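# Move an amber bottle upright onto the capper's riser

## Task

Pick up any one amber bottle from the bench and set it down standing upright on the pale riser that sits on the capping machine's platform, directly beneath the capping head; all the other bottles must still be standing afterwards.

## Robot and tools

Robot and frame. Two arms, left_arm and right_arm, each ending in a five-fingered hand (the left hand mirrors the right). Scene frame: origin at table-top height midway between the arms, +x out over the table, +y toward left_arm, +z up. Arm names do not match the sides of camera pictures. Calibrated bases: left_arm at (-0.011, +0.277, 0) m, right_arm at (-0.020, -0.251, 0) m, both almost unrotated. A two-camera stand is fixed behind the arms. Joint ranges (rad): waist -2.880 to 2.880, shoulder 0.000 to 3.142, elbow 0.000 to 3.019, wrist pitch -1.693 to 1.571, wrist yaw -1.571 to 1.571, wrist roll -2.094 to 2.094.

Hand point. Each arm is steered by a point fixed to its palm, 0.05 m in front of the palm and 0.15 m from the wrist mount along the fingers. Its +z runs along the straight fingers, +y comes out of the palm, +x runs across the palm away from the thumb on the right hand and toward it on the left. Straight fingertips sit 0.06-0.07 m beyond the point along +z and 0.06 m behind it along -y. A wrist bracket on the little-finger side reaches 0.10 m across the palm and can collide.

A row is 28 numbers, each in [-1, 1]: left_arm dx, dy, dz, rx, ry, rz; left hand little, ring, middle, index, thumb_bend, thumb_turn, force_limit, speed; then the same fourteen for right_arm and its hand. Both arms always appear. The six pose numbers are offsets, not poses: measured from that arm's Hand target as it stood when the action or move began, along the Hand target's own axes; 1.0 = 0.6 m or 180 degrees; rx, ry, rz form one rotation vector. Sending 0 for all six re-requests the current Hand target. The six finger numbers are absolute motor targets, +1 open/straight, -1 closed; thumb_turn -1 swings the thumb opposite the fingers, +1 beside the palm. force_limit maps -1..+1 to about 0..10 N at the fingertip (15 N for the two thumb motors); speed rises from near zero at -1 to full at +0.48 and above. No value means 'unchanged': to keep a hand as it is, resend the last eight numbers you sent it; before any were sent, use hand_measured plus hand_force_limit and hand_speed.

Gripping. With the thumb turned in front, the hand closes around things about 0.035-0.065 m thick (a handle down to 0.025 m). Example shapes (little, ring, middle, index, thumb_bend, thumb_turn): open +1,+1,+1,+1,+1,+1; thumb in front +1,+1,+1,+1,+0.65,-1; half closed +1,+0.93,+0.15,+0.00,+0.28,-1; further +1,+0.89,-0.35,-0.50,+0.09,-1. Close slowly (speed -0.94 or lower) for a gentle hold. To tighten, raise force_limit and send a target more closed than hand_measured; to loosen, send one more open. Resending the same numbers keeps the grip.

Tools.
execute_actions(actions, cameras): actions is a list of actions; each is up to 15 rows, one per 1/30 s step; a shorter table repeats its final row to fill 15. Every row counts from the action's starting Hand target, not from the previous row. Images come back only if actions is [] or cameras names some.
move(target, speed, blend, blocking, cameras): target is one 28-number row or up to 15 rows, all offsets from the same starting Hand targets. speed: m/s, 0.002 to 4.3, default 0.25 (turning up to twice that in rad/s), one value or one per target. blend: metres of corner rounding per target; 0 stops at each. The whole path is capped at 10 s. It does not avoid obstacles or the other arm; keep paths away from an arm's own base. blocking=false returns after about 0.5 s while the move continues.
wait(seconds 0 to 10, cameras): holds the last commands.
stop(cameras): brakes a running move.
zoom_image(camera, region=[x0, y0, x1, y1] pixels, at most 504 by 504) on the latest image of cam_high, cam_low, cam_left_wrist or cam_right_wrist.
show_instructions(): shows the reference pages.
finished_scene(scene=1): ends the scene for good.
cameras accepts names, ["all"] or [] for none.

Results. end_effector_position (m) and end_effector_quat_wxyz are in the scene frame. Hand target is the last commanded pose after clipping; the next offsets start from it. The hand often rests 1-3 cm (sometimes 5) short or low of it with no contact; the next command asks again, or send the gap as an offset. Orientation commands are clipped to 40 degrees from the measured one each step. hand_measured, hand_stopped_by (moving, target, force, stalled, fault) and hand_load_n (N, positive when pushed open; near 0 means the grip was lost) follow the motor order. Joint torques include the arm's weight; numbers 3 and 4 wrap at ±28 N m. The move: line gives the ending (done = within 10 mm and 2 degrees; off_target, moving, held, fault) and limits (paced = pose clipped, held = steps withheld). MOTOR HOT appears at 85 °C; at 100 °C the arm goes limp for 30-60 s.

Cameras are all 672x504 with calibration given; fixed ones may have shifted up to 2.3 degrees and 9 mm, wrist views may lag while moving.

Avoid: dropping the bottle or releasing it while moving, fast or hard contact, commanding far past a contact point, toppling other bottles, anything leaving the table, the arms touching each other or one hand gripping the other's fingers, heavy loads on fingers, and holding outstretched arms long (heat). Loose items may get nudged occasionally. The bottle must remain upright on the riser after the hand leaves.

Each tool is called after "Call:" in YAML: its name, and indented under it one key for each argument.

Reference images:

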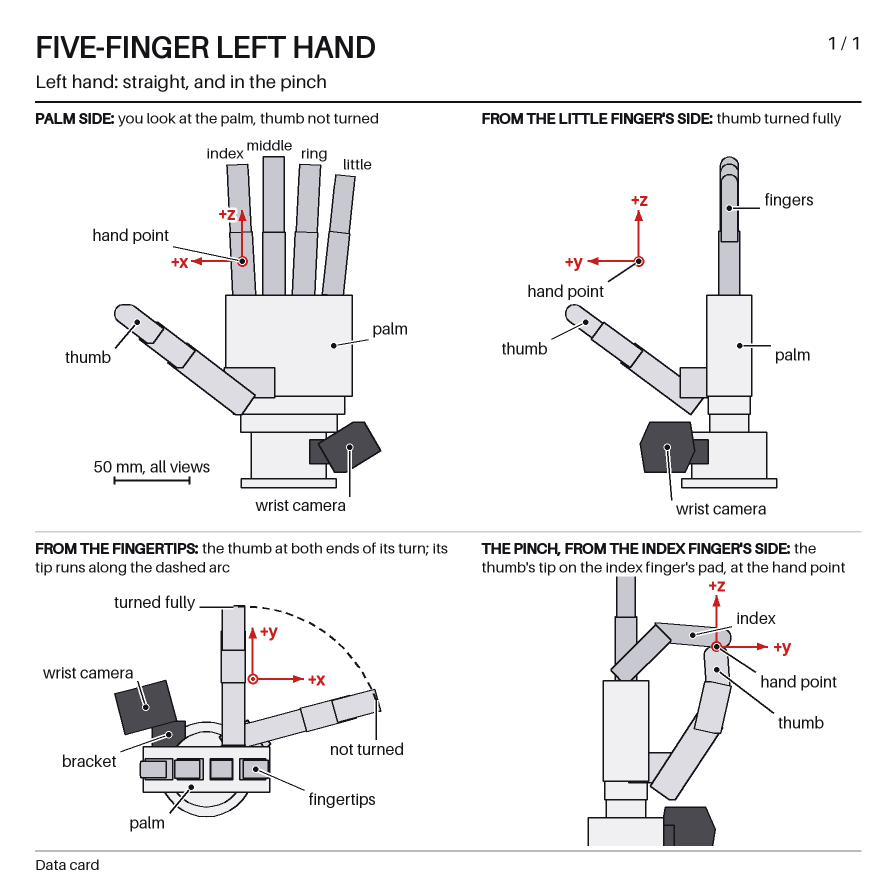

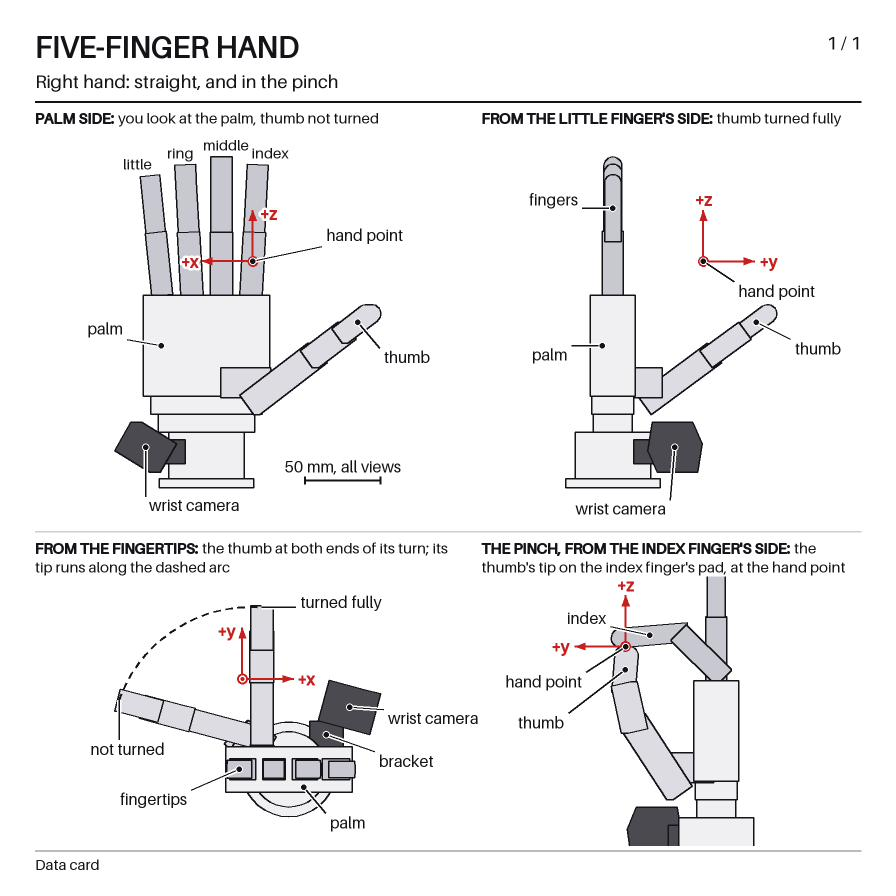

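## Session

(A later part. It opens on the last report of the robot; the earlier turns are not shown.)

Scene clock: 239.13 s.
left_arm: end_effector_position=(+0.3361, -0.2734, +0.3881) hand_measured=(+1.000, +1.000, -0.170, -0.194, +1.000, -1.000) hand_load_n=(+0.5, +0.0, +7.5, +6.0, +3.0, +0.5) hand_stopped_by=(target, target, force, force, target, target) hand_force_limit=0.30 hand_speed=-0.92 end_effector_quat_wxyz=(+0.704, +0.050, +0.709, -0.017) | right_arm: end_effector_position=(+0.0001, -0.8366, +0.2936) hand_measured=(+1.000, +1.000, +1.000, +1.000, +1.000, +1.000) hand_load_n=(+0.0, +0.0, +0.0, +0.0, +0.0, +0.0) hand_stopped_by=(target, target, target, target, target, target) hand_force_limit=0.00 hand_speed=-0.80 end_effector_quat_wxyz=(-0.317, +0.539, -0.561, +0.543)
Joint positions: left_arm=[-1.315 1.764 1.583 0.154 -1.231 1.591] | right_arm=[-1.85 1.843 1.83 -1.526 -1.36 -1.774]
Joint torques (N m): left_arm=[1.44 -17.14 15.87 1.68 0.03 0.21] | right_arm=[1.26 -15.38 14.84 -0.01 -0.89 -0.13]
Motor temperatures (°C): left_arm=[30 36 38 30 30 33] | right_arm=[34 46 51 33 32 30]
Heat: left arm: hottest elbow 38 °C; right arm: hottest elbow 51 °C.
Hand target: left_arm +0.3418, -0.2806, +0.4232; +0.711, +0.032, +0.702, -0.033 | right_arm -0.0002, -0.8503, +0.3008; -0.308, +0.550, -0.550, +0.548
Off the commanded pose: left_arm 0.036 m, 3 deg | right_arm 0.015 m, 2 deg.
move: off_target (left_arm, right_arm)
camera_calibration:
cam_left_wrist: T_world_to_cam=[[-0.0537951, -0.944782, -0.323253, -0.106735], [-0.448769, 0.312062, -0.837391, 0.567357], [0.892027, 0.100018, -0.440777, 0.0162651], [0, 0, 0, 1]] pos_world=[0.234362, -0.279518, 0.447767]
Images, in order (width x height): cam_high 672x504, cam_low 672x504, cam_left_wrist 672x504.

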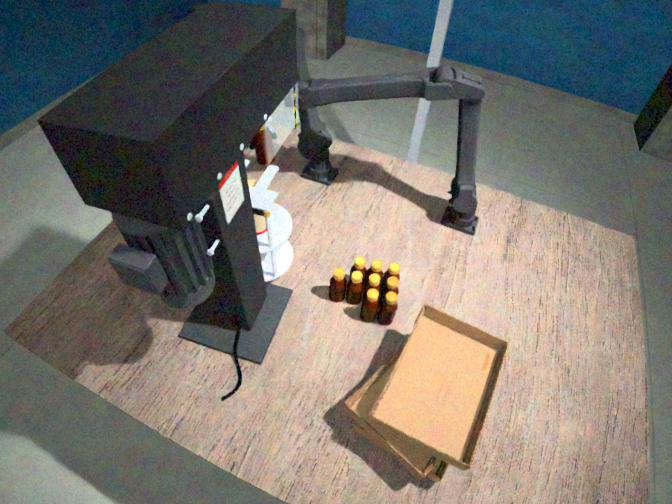

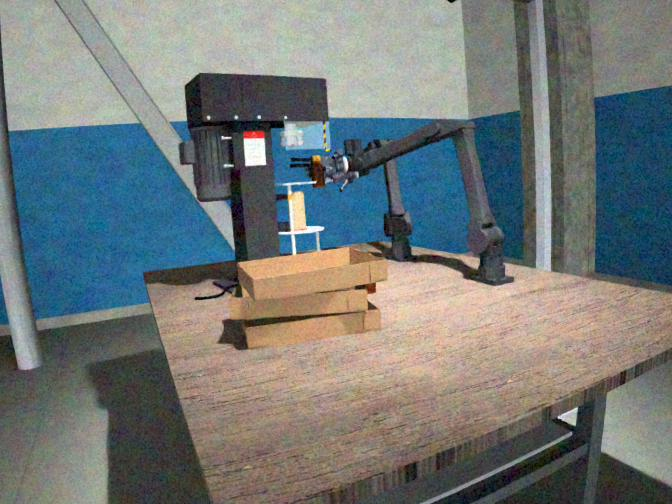

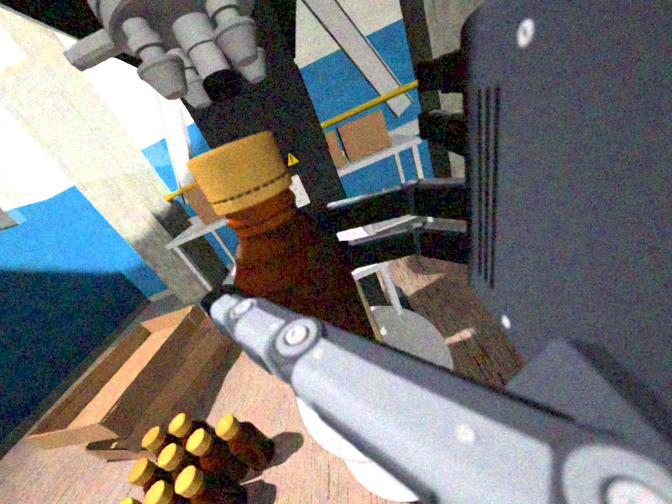

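Call:
move:
  target: [0.0007, 0.0115, 0.0571, 0, 0, 0, 1, 1, -0.8, -0.8, 1, -1, 0.3, -0.92, 0, 0, 0, 0, 0, 0, 1,1,1,1,1,1,0,-0.8]
  speed: 0.05
  cameras: ["cam_high", "cam_low", "cam_left_wrist"]

Call:
zoom_image:
  camera: "cam_high"
  region: [240, 120, 290, 195]

Call:
zoom_image:
  camera: "cam_low"
  region: [270, 130, 350, 220]

Call:
zoom_image:
  camera: "cam_left_wrist"
  region: [300, 200, 440, 360]

Scene clock: 246.87 s.
left_arm: end_effector_position=(+0.3699, -0.2703, +0.3868) hand_measured=(+1.000, +1.000, -0.170, -0.194, +1.000, -1.000) hand_load_n=(+0.0, +0.0, +7.5, +6.0, +3.0, +0.5) hand_stopped_by=(target, target, force, force, target, target) hand_force_limit=0.30 hand_speed=-0.92 end_effector_quat_wxyz=(+0.702, +0.052, +0.710, -0.016) | right_arm: end_effector_position=(+0.0001, -0.8366, +0.2936) hand_measured=(+1.000, +1.000, +1.000, +1.000, +1.000, +1.000) hand_load_n=(+0.0, +0.0, +0.0, +0.0, +0.0, +0.0) hand_stopped_by=(target, target, target, target, target, target) hand_force_limit=0.00 hand_speed=-0.80 end_effector_quat_wxyz=(-0.317, +0.539, -0.561, +0.543)
Joint positions: left_arm=[-1.26 1.78 1.604 0.141 -1.175 1.59] | right_arm=[-1.85 1.843 1.83 -1.526 -1.36 -1.774]
Joint torques (N m): left_arm=[1.49 -17.61 15.99 1.78 0.04 0.17] | right_arm=[1.2 -15.5 14.76 -0.02 -0.9 -0.16]
Heat: left arm: hottest elbow 39 °C; right arm: hottest elbow 52 °C.
Hand target: left_arm +0.3766, -0.2770, +0.4230; +0.711, +0.032, +0.702, -0.033 | right_arm -0.0002, -0.8503, +0.3008; -0.308, +0.550, -0.550, +0.548
Off the commanded pose: left_arm 0.038 m, 3 deg | right_arm 0.015 m, 2 deg.
move: off_target (left_arm, right_arm)
camera_calibration:
cam_left_wrist: T_world_to_cam=[[-0.0560516, -0.943077, -0.327816, -0.0993691], [-0.451463, 0.31679, -0.834162, 0.581479], [0.890528, 0.101241, -0.443521, -0.0128252], [0, 0, 0, 1]] pos_world=[0.268368, -0.276621, 0.446785]
Images, in order (width x height): cam_high 672x504, cam_low 672x504, cam_left_wrist 672x504.

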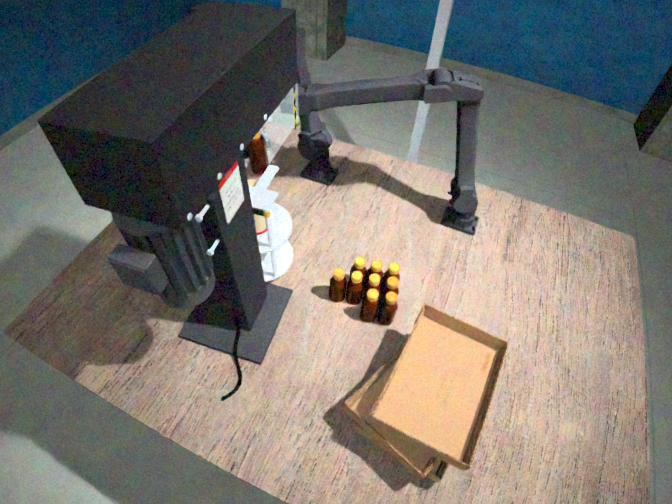

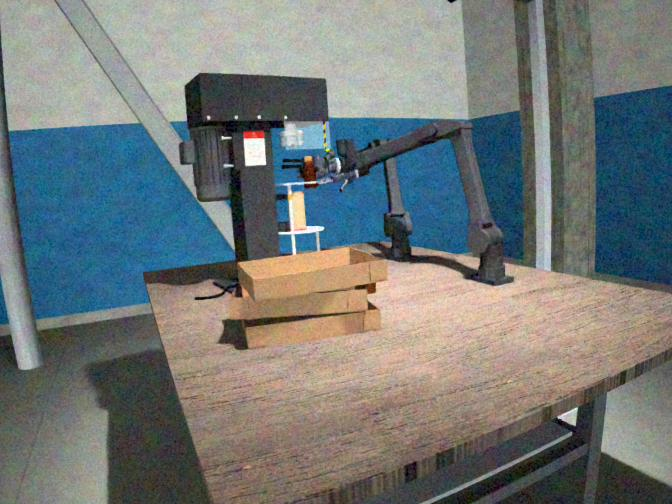

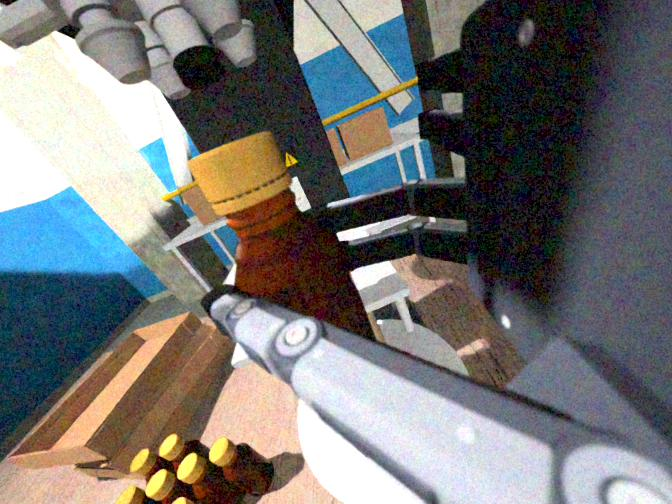

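Scaled by 6.720 from the camera's 672x504 image, which has a finer 960x720 frame.

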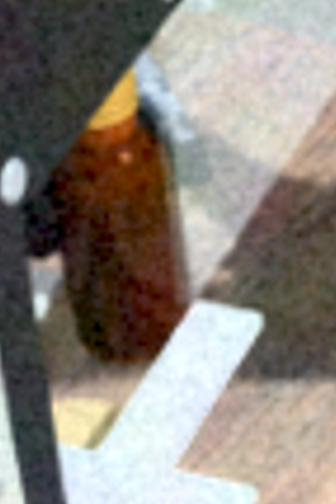

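Scaled by 5.600 from the camera's 672x504 image, which has a finer 960x720 frame.

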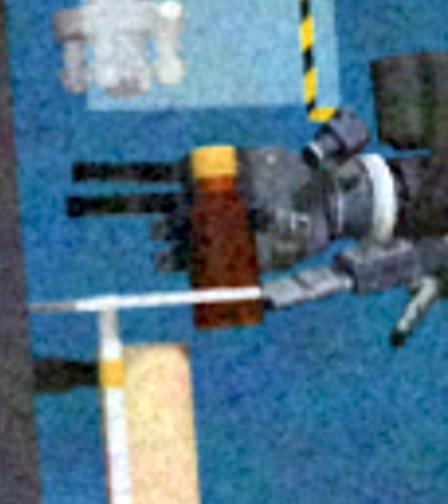

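Scaled by 3.150 from the camera's 672x504 image, which has a finer 960x720 frame.

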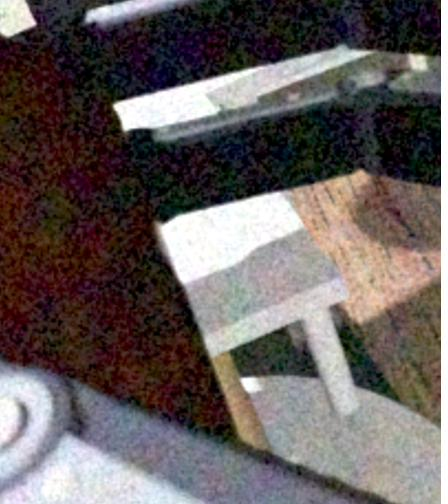

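Call:
move:
  target: [-0.0025, 0.0109, 0.0489, 0, 0, 0, 1, 1, -0.8, -0.8, 1, -1, 0.3, -0.92, 0, 0, 0, 0, 0, 0, 1,1,1,1,1,1,0,-0.8]
  speed: 0.05
  cameras: ["cam_high", "cam_low", "cam_left_wrist"]

Call:
zoom_image:
  camera: "cam_high"
  region: [240, 120, 290, 195]

Call:
zoom_image:
  camera: "cam_low"
  region: [270, 130, 350, 220]

Call:
zoom_image:
  camera: "cam_left_wrist"
  region: [180, 100, 460, 380]

Scene clock: 250.63 s.
left_arm: end_effector_position=(+0.4000, -0.2665, +0.3872) hand_measured=(+1.000, +1.000, -0.170, -0.194, +1.000, -1.000) hand_load_n=(+0.0, +0.0, +7.5, +6.0, +3.0, +0.5) hand_stopped_by=(target, target, force, force, target, target) hand_force_limit=0.30 hand_speed=-0.92 end_effector_quat_wxyz=(+0.701, +0.052, +0.711, -0.015) | right_arm: end_effector_position=(+0.0001, -0.8366, +0.2936) hand_measured=(+1.000, +1.000, +1.000, +1.000, +1.000, +1.000) hand_load_n=(+0.5, +0.0, +0.0, +0.0, +0.0, -0.5) hand_stopped_by=(target, target, target, target, target, target) hand_force_limit=0.00 hand_speed=-0.80 end_effector_quat_wxyz=(-0.317, +0.539, -0.561, +0.543)
Joint positions: left_arm=[-1.212 1.796 1.63 0.126 -1.128 1.587] | right_arm=[-1.85 1.843 1.83 -1.526 -1.36 -1.774]
Joint torques (N m): left_arm=[1.73 -17.55 16.32 1.8 0.03 0.15] | right_arm=[1.03 -15.5 14.74 0.06 -0.9 -0.15]
Heat: left arm: hottest elbow 39 °C; right arm: hottest elbow 52 °C.
Hand target: left_arm +0.4064, -0.2730, +0.4251; +0.711, +0.032, +0.702, -0.033 | right_arm -0.0002, -0.8503, +0.3008; -0.308, +0.550, -0.550, +0.548
Off the commanded pose: left_arm 0.039 m, 3 deg | right_arm 0.015 m, 2 deg.
move: off_target (left_arm, right_arm)
camera_calibration:
cam_left_wrist: T_world_to_cam=[[-0.0560911, -0.942804, -0.328596, -0.0935455], [-0.455012, 0.317089, -0.832117, 0.595008], [0.888717, 0.102841, -0.446773, -0.0373363], [0, 0, 0, 1]] pos_world=[0.29867, -0.273026, 0.447697]
Images, in order (width x height): cam_high 672x504, cam_low 672x504, cam_left_wrist 672x504.

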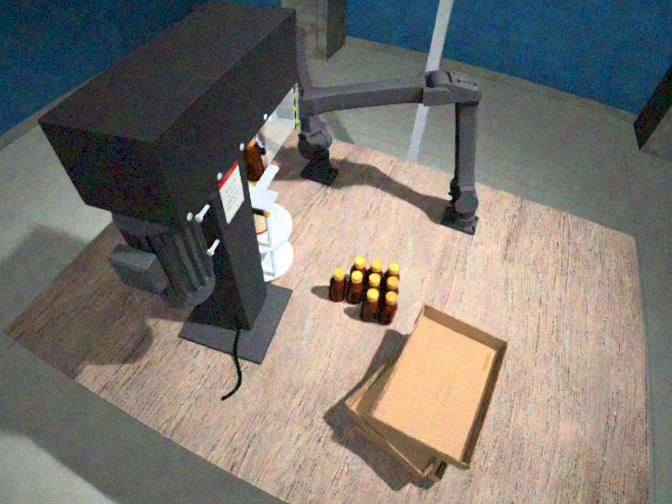

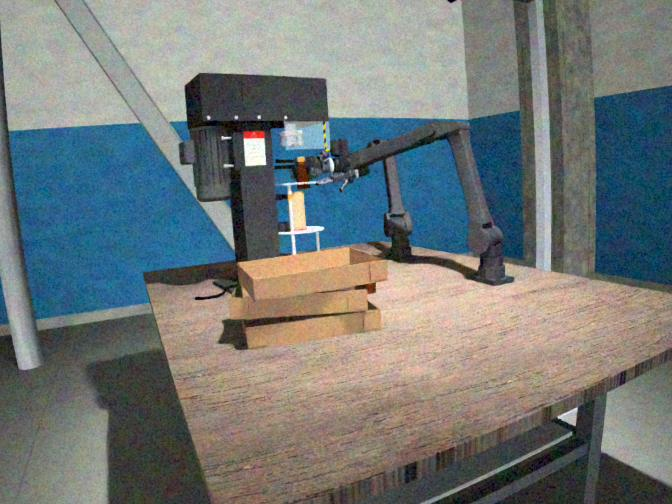

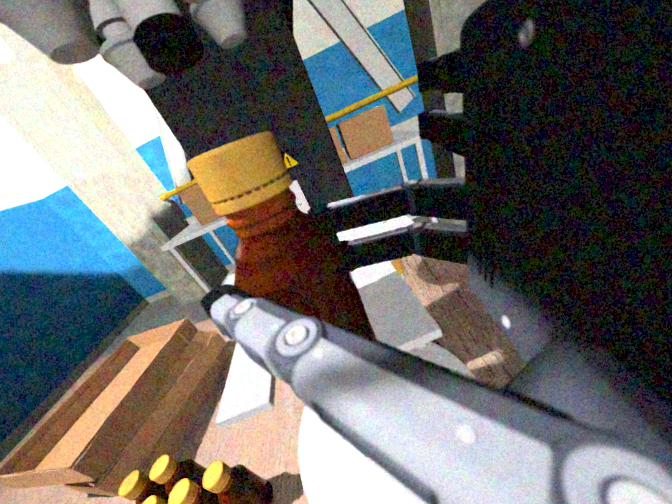

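Scaled by 6.720 from the camera's 672x504 image, which has a finer 960x720 frame.

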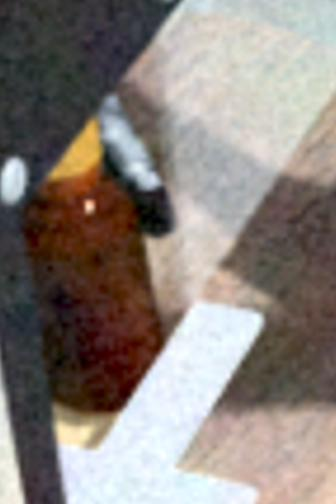

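Scaled by 5.600 from the camera's 672x504 image, which has a finer 960x720 frame.

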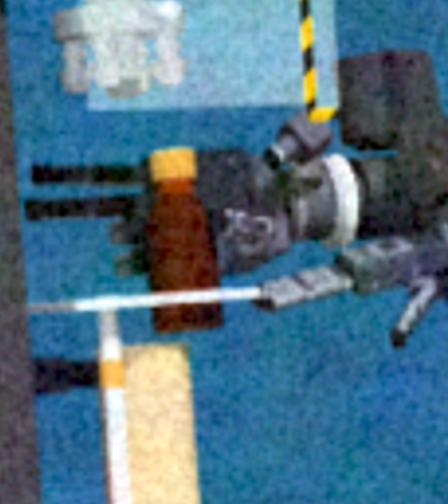

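Scaled by 1.800 from the camera's 672x504 image, which has a finer 960x720 frame.

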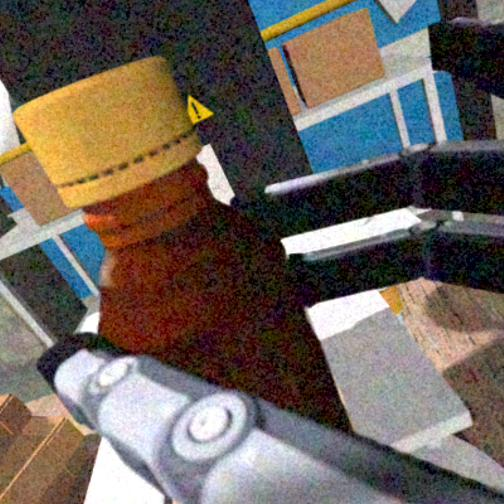

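Call:
move:
  target: [0.0, 0.0100, 0.0455, 0, 0, 0, 1, 1, -0.8, -0.8, 1, -1, 0.3, -0.92, 0, 0, 0, 0, 0, 0, 1,1,1,1,1,1,0,-0.8]
  speed: 0.05
  cameras: ["cam_high", "cam_low", "cam_left_wrist"]

Call:
zoom_image:
  camera: "cam_high"
  region: [235, 130, 285, 205]

Call:
zoom_image:
  camera: "cam_low"
  region: [270, 130, 340, 210]

Call:
zoom_image:
  camera: "cam_left_wrist"
  region: [180, 100, 460, 380]

Scene clock: 253.63 s.
left_arm: end_effector_position=(+0.4273, -0.2636, +0.3860) hand_measured=(+1.000, +1.000, -0.170, -0.194, +1.000, -1.000) hand_load_n=(+0.0, +0.0, +8.0, +6.0, +3.0, +0.5) hand_stopped_by=(target, target, force, force, target, target) hand_force_limit=0.30 hand_speed=-0.92 end_effector_quat_wxyz=(+0.699, +0.053, +0.713, -0.015) | right_arm: end_effector_position=(+0.0001, -0.8366, +0.2936) hand_measured=(+1.000, +1.000, +1.000, +1.000, +1.000, +1.000) hand_load_n=(+0.0, +0.0, +0.0, +0.0, +0.0, +0.0) hand_stopped_by=(target, target, target, target, target, target) hand_force_limit=0.00 hand_speed=-0.80 end_effector_quat_wxyz=(-0.317, +0.539, -0.561, +0.543)
Joint positions: left_arm=[-1.17 1.815 1.656 0.113 -1.085 1.584] | right_arm=[-1.85 1.843 1.83 -1.526 -1.36 -1.774]
Joint torques (N m): left_arm=[1.44 -18.67 16.32 1.81 -0.01 0.14] | right_arm=[0.97 -15.38 14.74 0.02 -0.88 -0.13]
Heat: left arm: hottest elbow 40 °C; right arm: hottest elbow 52 °C.
Hand target: left_arm +0.4341, -0.2696, +0.4253; +0.711, +0.032, +0.702, -0.033 | right_arm -0.0002, -0.8503, +0.3008; -0.308, +0.550, -0.550, +0.548
Off the commanded pose: left_arm 0.040 m, 4 deg | right_arm 0.015 m, 2 deg.
move: off_target (left_arm, right_arm)
camera_calibration:
cam_left_wrist: T_world_to_cam=[[-0.0575814, -0.942475, -0.329279, -0.0887134], [-0.458046, 0.318003, -0.830101, 0.606118], [0.887062, 0.103027, -0.450008, -0.0604851], [0, 0, 0, 1]] pos_world=[0.326175, -0.270126, 0.446709]
Images, in order (width x height): cam_high 672x504, cam_low 672x504, cam_left_wrist 672x504.

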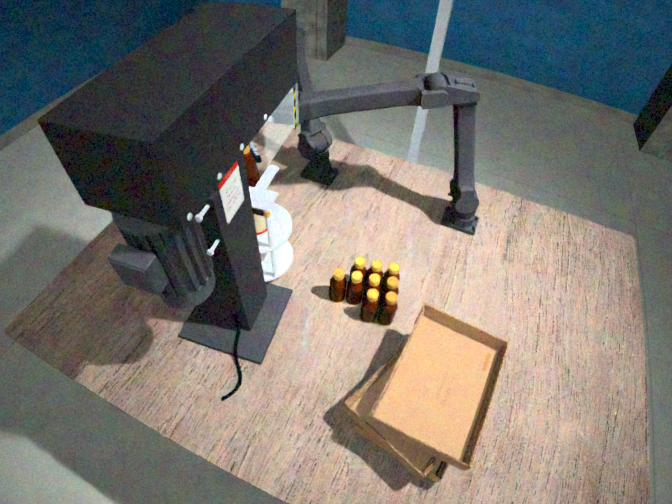

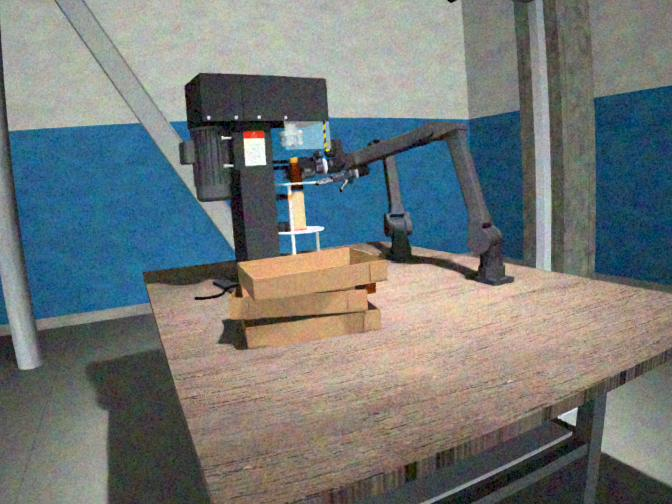

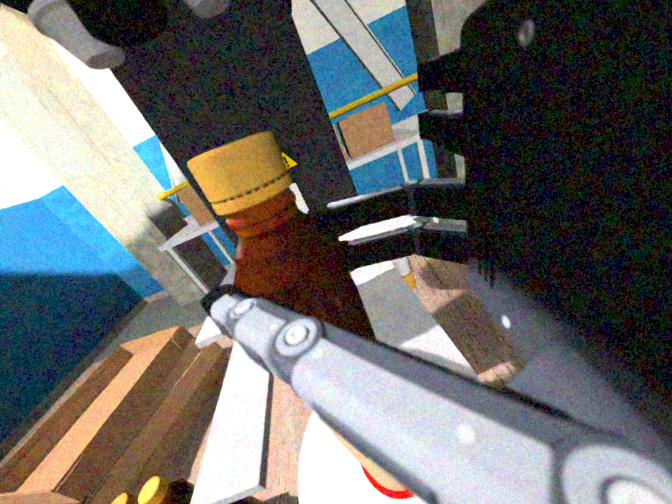

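Scaled by 6.720 from the camera's 672x504 image, which has a finer 960x720 frame.

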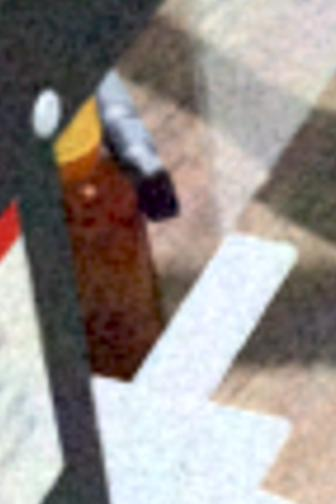

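Scaled by 6.300 from the camera's 672x504 image, which has a finer 960x720 frame.

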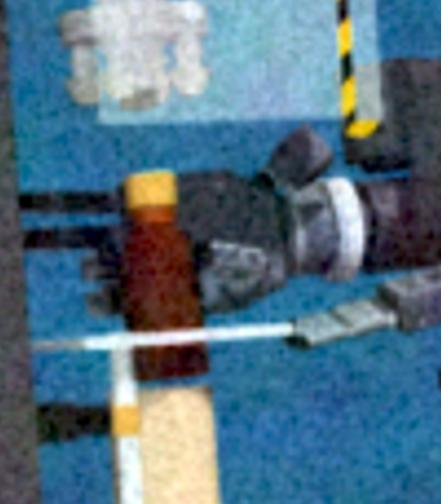

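Scaled by 1.800 from the camera's 672x504 image, which has a finer 960x720 frame.

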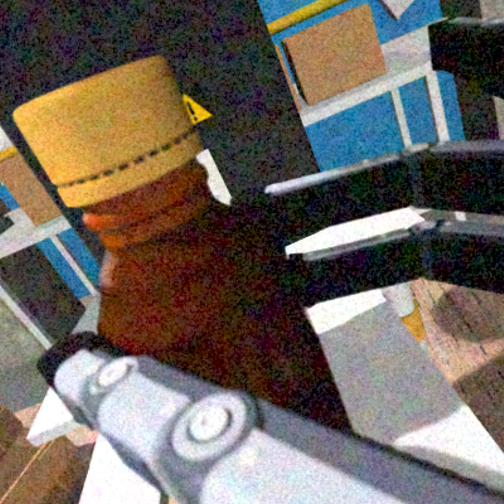

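Call:
move:
  target:
    - [0.0, 0.0024, 0.0112, 0, 0, 0, 1, 1, -0.8, -0.8, 1, -1, 0.3, -0.92, 0, 0, 0, 0, 0, 0, 1,1,1,1,1,1,0,-0.8]
  speed: 0.04
  cameras: ["cam_high", "cam_low", "cam_left_wrist"]

Call:
zoom_image:
  camera: "cam_low"
  region: [270, 130, 340, 210]

Call:
zoom_image:
  camera: "cam_high"
  region: [235, 130, 285, 205]

Call:
zoom_image:
  camera: "cam_left_wrist"
  region: [300, 220, 460, 504]

Scene clock: 256.60 s.
left_arm: end_effector_position=(+0.4319, -0.2638, +0.3871) hand_measured=(+1.000, +1.000, -0.170, -0.194, +1.000, -1.000) hand_load_n=(+0.0, +0.0, +7.5, +6.0, +2.5, +0.5) hand_stopped_by=(target, target, force, force, target, target) hand_force_limit=0.30 hand_speed=-0.92 end_effector_quat_wxyz=(+0.700, +0.053, +0.712, -0.016) | right_arm: end_effector_position=(+0.0001, -0.8366, +0.2936) hand_measured=(+1.000, +1.000, +1.000, +1.000, +1.000, +1.000) hand_load_n=(+0.0, +0.0, +0.0, +0.0, +0.0, +0.0) hand_stopped_by=(target, target, target, target, target, target) hand_force_limit=0.00 hand_speed=-0.80 end_effector_quat_wxyz=(-0.317, +0.539, -0.561, +0.543)
Joint positions: left_arm=[-1.163 1.818 1.664 0.111 -1.076 1.583] | right_arm=[-1.85 1.843 1.83 -1.526 -1.36 -1.774]
Joint torques (N m): left_arm=[2.14 -18.32 16.35 1.85 0.06 0.16] | right_arm=[0.91 -15.27 14.82 0.03 -0.9 -0.13]
Heat: left arm: hottest elbow 41 °C; right arm: hottest elbow 53 °C.
Hand target: left_arm +0.4409, -0.2688, +0.4254; +0.711, +0.032, +0.702, -0.033 | right_arm -0.0002, -0.8503, +0.3008; -0.308, +0.550, -0.550, +0.548
Off the commanded pose: left_arm 0.040 m, 4 deg | right_arm 0.015 m, 2 deg.
move: off_target (left_arm, right_arm)
camera_calibration:
cam_left_wrist: T_world_to_cam=[[-0.0596571, -0.942971, -0.327485, -0.088203], [-0.457104, 0.317458, -0.830829, 0.609052], [0.88741, 0.10013, -0.449975, -0.064953], [0, 0, 0, 1]] pos_world=[0.330778, -0.270017, 0.447905]
Images, in order (width x height): cam_high 672x504, cam_low 672x504, cam_left_wrist 672x504.

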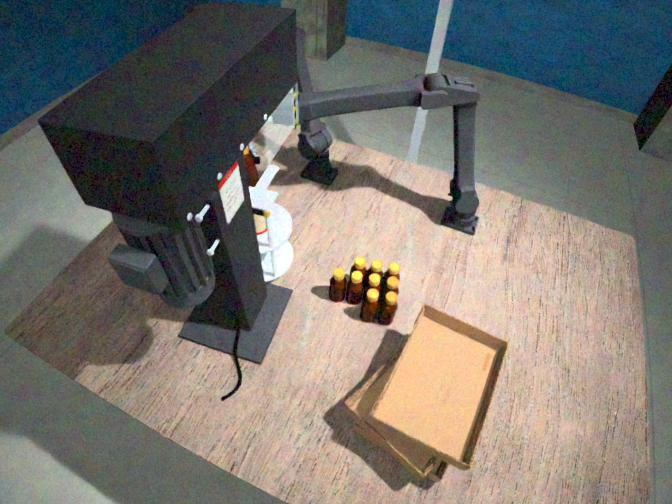

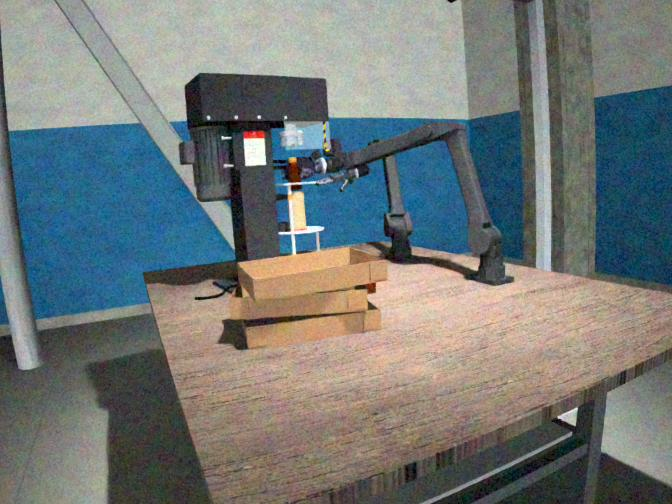

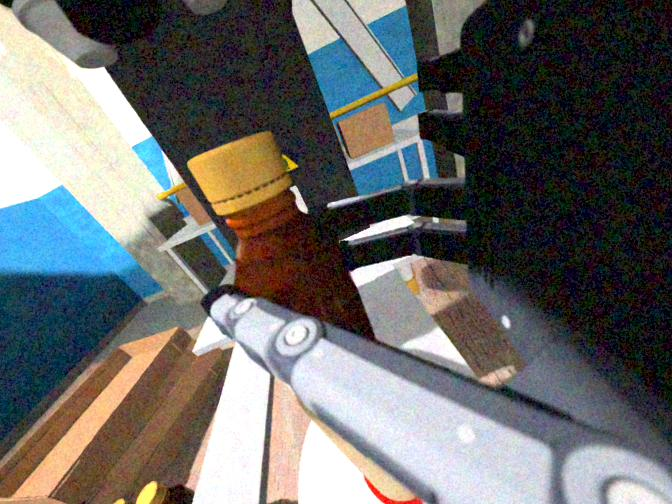

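Scaled by 6.300 from the camera's 672x504 image, which has a finer 960x720 frame.

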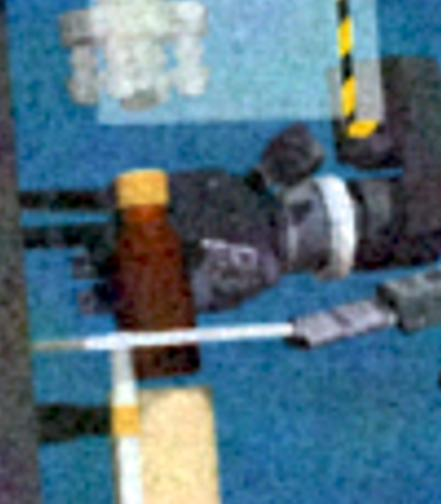

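Scaled by 6.720 from the camera's 672x504 image, which has a finer 960x720 frame.

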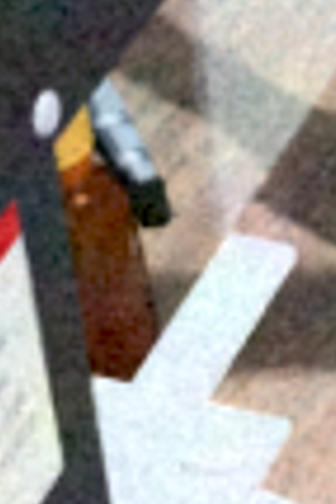

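Scaled by 1.775 from the camera's 672x504 image, which has a finer 960x720 frame.

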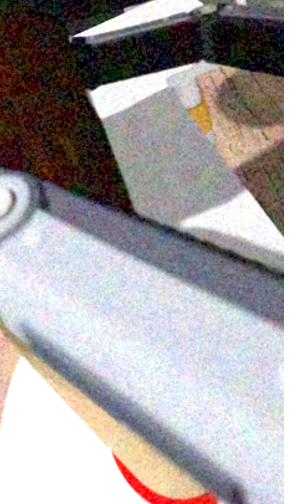

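Call:
move:
  target: [0.0125, 0, 0, 0, 0, 0, 1, 1, -0.8, -0.8, 1, -1, 0.3, -0.92, 0, 0, 0, 0, 0, 0, 1,1,1,1,1,1,0,-0.8]
  speed: 0.02
  cameras: ["cam_low", "cam_high"]

Call:
zoom_image:
  camera: "cam_low"
  region: [270, 130, 340, 210]

Scene clock: 265.80 s.
left_arm: end_effector_position=(+0.4322, -0.2639, +0.3863) hand_measured=(+1.000, +1.000, -0.170, -0.194, +1.000, -1.000) hand_load_n=(+0.0, +0.0, +7.5, +5.5, +3.0, +0.5) hand_stopped_by=(target, target, force, force, target, target) hand_force_limit=0.30 hand_speed=-0.92 end_effector_quat_wxyz=(+0.699, +0.053, +0.713, -0.016) | right_arm: end_effector_position=(+0.0001, -0.8366, +0.2936) hand_measured=(+1.000, +1.000, +1.000, +1.000, +1.000, +1.000) hand_load_n=(+0.0, +0.0, +0.0, +0.0, +0.0, +0.0) hand_stopped_by=(target, target, target, target, target, target) hand_force_limit=0.00 hand_speed=-0.80 end_effector_quat_wxyz=(-0.317, +0.539, -0.561, +0.543)
Joint positions: left_arm=[-1.163 1.82 1.664 0.111 -1.076 1.583] | right_arm=[-1.85 1.843 1.83 -1.526 -1.36 -1.774]
Joint torques (N m): left_arm=[1.44 -18.14 15.24 2.51 0.07 0.12] | right_arm=[1.26 -15.44 14.78 -0.03 -0.88 -0.15]
Motor temperatures (°C): left_arm=[29 37 44 30 30 33] | right_arm=[34 44 53 33 32 29]
Heat: left arm: hottest elbow 44 °C; right arm: hottest elbow 53 °C.
Hand target: left_arm +0.4410, -0.2689, +0.4179; +0.711, +0.032, +0.702, -0.033 | right_arm -0.0002, -0.8503, +0.3008; -0.308, +0.550, -0.550, +0.548
Off the commanded pose: left_arm 0.033 m, 4 deg | right_arm 0.015 m, 2 deg.
move: off_target (left_arm, right_arm)
Images, in order (width x height): cam_high 672x504, cam_low 672x504.

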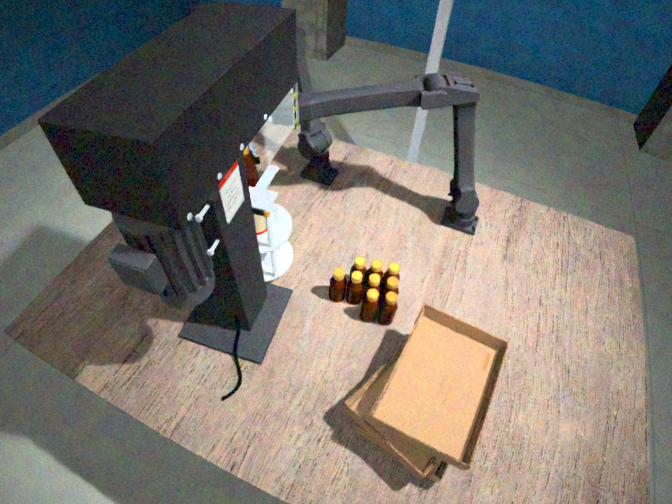

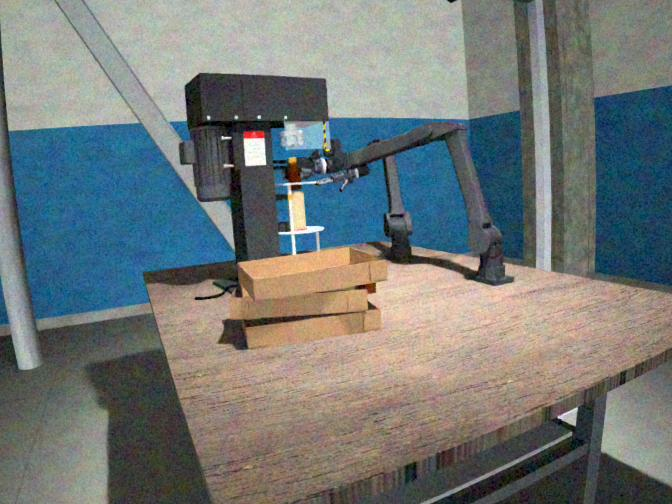

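Scaled by 6.300 from the camera's 672x504 image, which has a finer 960x720 frame.

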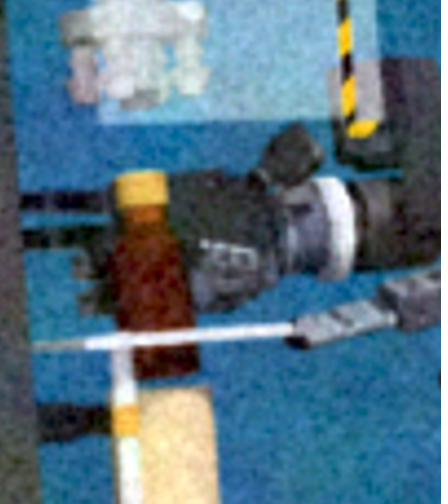

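Call:
move:
  target: [0.0167, 0, 0, 0, 0, 0, 1, 1, -0.8, -0.8, 1, -1, 0.3, -0.92, 0, 0, 0, 0, 0, 0, 1,1,1,1,1,1,0,-0.8]
  speed: 0.02

Scene clock: 267.20 s.
left_arm: end_effector_position=(+0.4335, -0.2641, +0.3851) hand_measured=(+1.000, +1.000, -0.170, -0.194, +1.000, -1.000) hand_load_n=(+0.0, +0.0, +7.5, +5.5, +3.0, -0.5) hand_stopped_by=(target, target, force, force, target, target) hand_force_limit=0.30 hand_speed=-0.92 end_effector_quat_wxyz=(+0.700, +0.051, +0.712, -0.016) | right_arm: end_effector_position=(+0.0001, -0.8366, +0.2936) hand_measured=(+1.000, +1.000, +1.000, +1.000, +1.000, +1.000) hand_load_n=(+0.0, +0.0, +0.0, +0.0, +0.0, -0.5) hand_stopped_by=(target, target, target, target, target, target) hand_force_limit=0.00 hand_speed=-0.80 end_effector_quat_wxyz=(-0.317, +0.539, -0.561, +0.543)
Joint positions: left_arm=[-1.161 1.823 1.664 0.117 -1.076 1.583] | right_arm=[-1.85 1.843 1.83 -1.526 -1.36 -1.774]
Joint torques (N m): left_arm=[1.85 -17.85 13.79 3.14 0.07 0.15] | right_arm=[0.97 -15.38 14.76 0.1 -0.92 -0.14]
Heat: left arm: hottest elbow 44 °C; right arm: hottest elbow 53 °C.
Hand target: left_arm +0.4412, -0.2688, +0.4079; +0.711, +0.032, +0.702, -0.033 | right_arm -0.0002, -0.8503, +0.3008; -0.308, +0.550, -0.550, +0.548
Off the commanded pose: left_arm 0.025 m, 3 deg | right_arm 0.015 m, 2 deg.
move: off_target (left_arm, right_arm)

Call:
move:
  target: [0.02, 0, 0, 0, 0, 0, 1, 1, -0.8, -0.8, 1, -1, 0.3, -0.92, 0, 0, 0, 0, 0, 0, 1,1,1,1,1,1,0,-0.8]
  speed: 0.02

Call:
wait:
  seconds: 0.1
  cameras: ["cam_low", "cam_left_wrist"]

Call:
zoom_image:
  camera: "cam_low"
  region: [270, 140, 340, 210]

Scene clock: 268.97 s.
left_arm: end_effector_position=(+0.4348, -0.2643, +0.3855) hand_measured=(+1.000, +1.000, -0.170, -0.194, +1.000, -1.000) hand_load_n=(+0.0, +0.0, +7.5, +3.5, +2.5, -1.0) hand_stopped_by=(target, target, force, force, target, target) hand_force_limit=0.30 hand_speed=-0.92 end_effector_quat_wxyz=(+0.704, +0.042, +0.709, -0.021) | right_arm: end_effector_position=(+0.0001, -0.8366, +0.2936) hand_measured=(+1.000, +1.000, +1.000, +1.000, +1.000, +1.000) hand_load_n=(+0.0, +0.0, +0.0, +0.0, +0.0, +0.0) hand_stopped_by=(target, target, target, target, target, target) hand_force_limit=0.00 hand_speed=-0.80 end_effector_quat_wxyz=(-0.317, +0.539, -0.561, +0.543)
Joint positions: left_arm=[-1.16 1.826 1.664 0.144 -1.081 1.583] | right_arm=[-1.85 1.843 1.83 -1.526 -1.36 -1.774]
Joint torques (N m): left_arm=[1.79 -18.08 11.95 3.22 0.26 0.12] | right_arm=[1.14 -15.5 14.76 0.05 -0.9 -0.14]
Heat: left arm: hottest elbow 44 °C; right arm: hottest elbow 54 °C.
Hand target: left_arm +0.4414, -0.2688, +0.3959; +0.711, +0.032, +0.702, -0.033 | right_arm -0.0002, -0.8503, +0.3008; -0.308, +0.550, -0.550, +0.548
Off the commanded pose: left_arm 0.013 m, 2 deg | right_arm 0.015 m, 2 deg.
move: off_target (left_arm, right_arm)

Scene clock: 269.07 s.
left_arm: end_effector_position=(+0.4348, -0.2643, +0.3855) hand_measured=(+1.000, +1.000, -0.170, -0.194, +1.000, -1.000) hand_load_n=(+0.0, +0.0, +7.5, +3.5, +3.0, -1.0) hand_stopped_by=(target, target, force, force, target, target) hand_force_limit=0.30 hand_speed=-0.92 end_effector_quat_wxyz=(+0.704, +0.042, +0.709, -0.021) | right_arm: end_effector_position=(+0.0001, -0.8366, +0.2936) hand_measured=(+1.000, +1.000, +1.000, +1.000, +1.000, +1.000) hand_load_n=(+0.0, +0.0, +0.0, +0.0, +0.0, -0.5) hand_stopped_by=(target, target, target, target, target, target) hand_force_limit=0.00 hand_speed=-0.80 end_effector_quat_wxyz=(-0.317, +0.539, -0.561, +0.543)
Joint positions: left_arm=[-1.16 1.826 1.664 0.144 -1.081 1.583] | right_arm=[-1.85 1.843 1.83 -1.526 -1.36 -1.774]
Joint torques (N m): left_arm=[1.79 -17.79 11.86 3.12 0.26 0.11] | right_arm=[1.2 -15.27 14.8 0.06 -0.9 -0.14]
Heat: left arm: hottest elbow 44 °C; right arm: hottest elbow 54 °C.
Hand target: left_arm +0.4414, -0.2688, +0.3959; +0.711, +0.032, +0.702, -0.033 | right_arm -0.0002, -0.8503, +0.3008; -0.308, +0.550, -0.550, +0.548
Off the commanded pose: left_arm 0.013 m, 2 deg | right_arm 0.015 m, 2 deg.
wait: 0.10 s; no rest
camera_calibration:
cam_left_wrist: T_world_to_cam=[[-0.0489523, -0.950641, -0.306409, -0.103794], [-0.451409, 0.294715, -0.842243, 0.605108], [0.890973, 0.097086, -0.443555, -0.0730487], [0, 0, 0, 1]] pos_world=[0.333155, -0.269913, 0.445444]
Images, in order (width x height): cam_low 672x504, cam_left_wrist 672x504.

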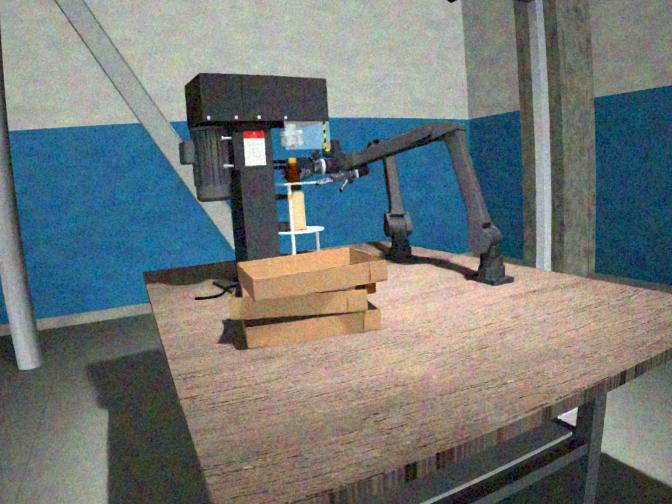

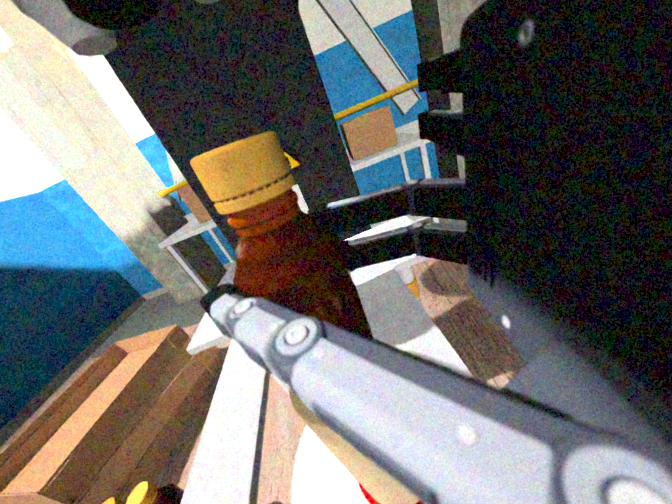

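Scaled by 7.200 from the camera's 672x504 image, which has a finer 960x720 frame.

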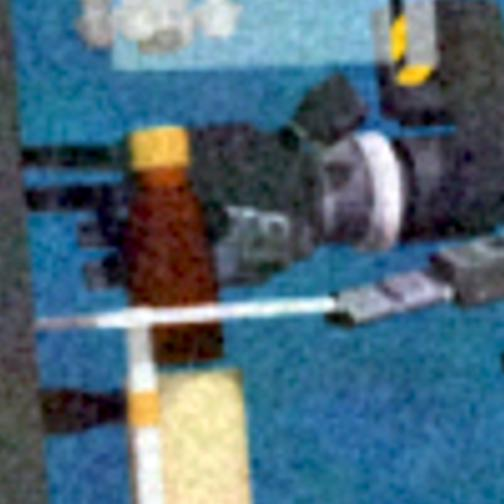

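Call:
zoom_image:
  camera: "cam_left_wrist"
  region: [180, 110, 460, 390]

Call:
wait:
  seconds: 0.1
  cameras: ["cam_high"]

Call:
zoom_image:
  camera: "cam_high"
  region: [235, 130, 285, 205]

Scaled by 1.800 from the camera's 672x504 image, which has a finer 960x720 frame.

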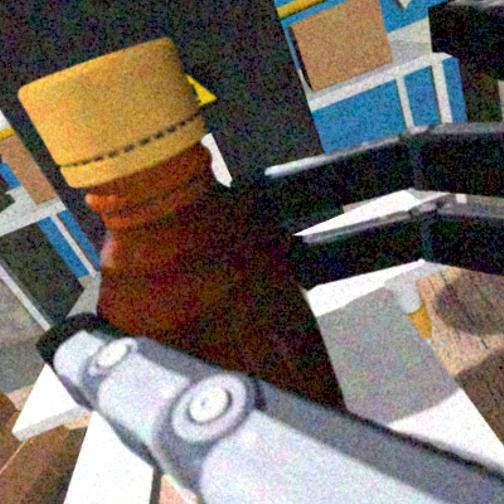

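Scene clock: 270.77 s.
left_arm: end_effector_position=(+0.4348, -0.2643, +0.3855) hand_measured=(+1.000, +1.000, -0.170, -0.194, +1.000, -1.000) hand_load_n=(+0.0, +0.0, +7.5, +3.5, +3.0, -1.0) hand_stopped_by=(target, target, force, force, target, target) hand_force_limit=0.30 hand_speed=-0.92 end_effector_quat_wxyz=(+0.704, +0.042, +0.709, -0.021) | right_arm: end_effector_position=(+0.0001, -0.8366, +0.2936) hand_measured=(+1.000, +1.000, +1.000, +1.000, +1.000, +1.000) hand_load_n=(+0.0, +0.0, +0.0, +0.0, +0.0, +0.0) hand_stopped_by=(target, target, target, target, target, target) hand_force_limit=0.00 hand_speed=-0.80 end_effector_quat_wxyz=(-0.317, +0.539, -0.561, +0.543)
Joint positions: left_arm=[-1.16 1.826 1.664 0.144 -1.081 1.583] | right_arm=[-1.85 1.843 1.83 -1.526 -1.36 -1.774]
Joint torques (N m): left_arm=[1.96 -17.61 11.85 3.3 0.29 0.14] | right_arm=[1.03 -15.38 14.76 -0.01 -0.88 -0.15]
Heat: left arm: hottest elbow 44 °C; right arm: hottest elbow 54 °C.
Hand target: left_arm +0.4414, -0.2688, +0.3959; +0.711, +0.032, +0.702, -0.033 | right_arm -0.0002, -0.8503, +0.3008; -0.308, +0.550, -0.550, +0.548
Off the commanded pose: left_arm 0.013 m, 2 deg | right_arm 0.015 m, 2 deg.
wait: 0.10 s; at rest from the start
Images, in order (width x height): cam_high 672x504.

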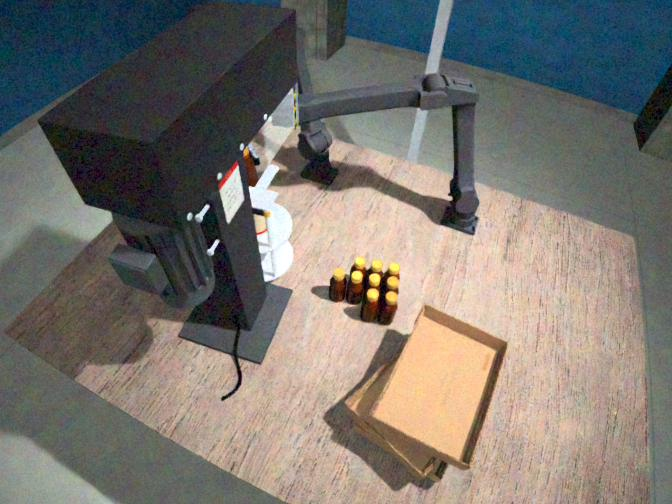

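Scaled by 6.720 from the camera's 672x504 image, which has a finer 960x720 frame.

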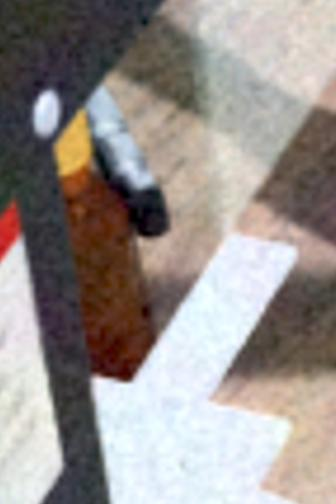

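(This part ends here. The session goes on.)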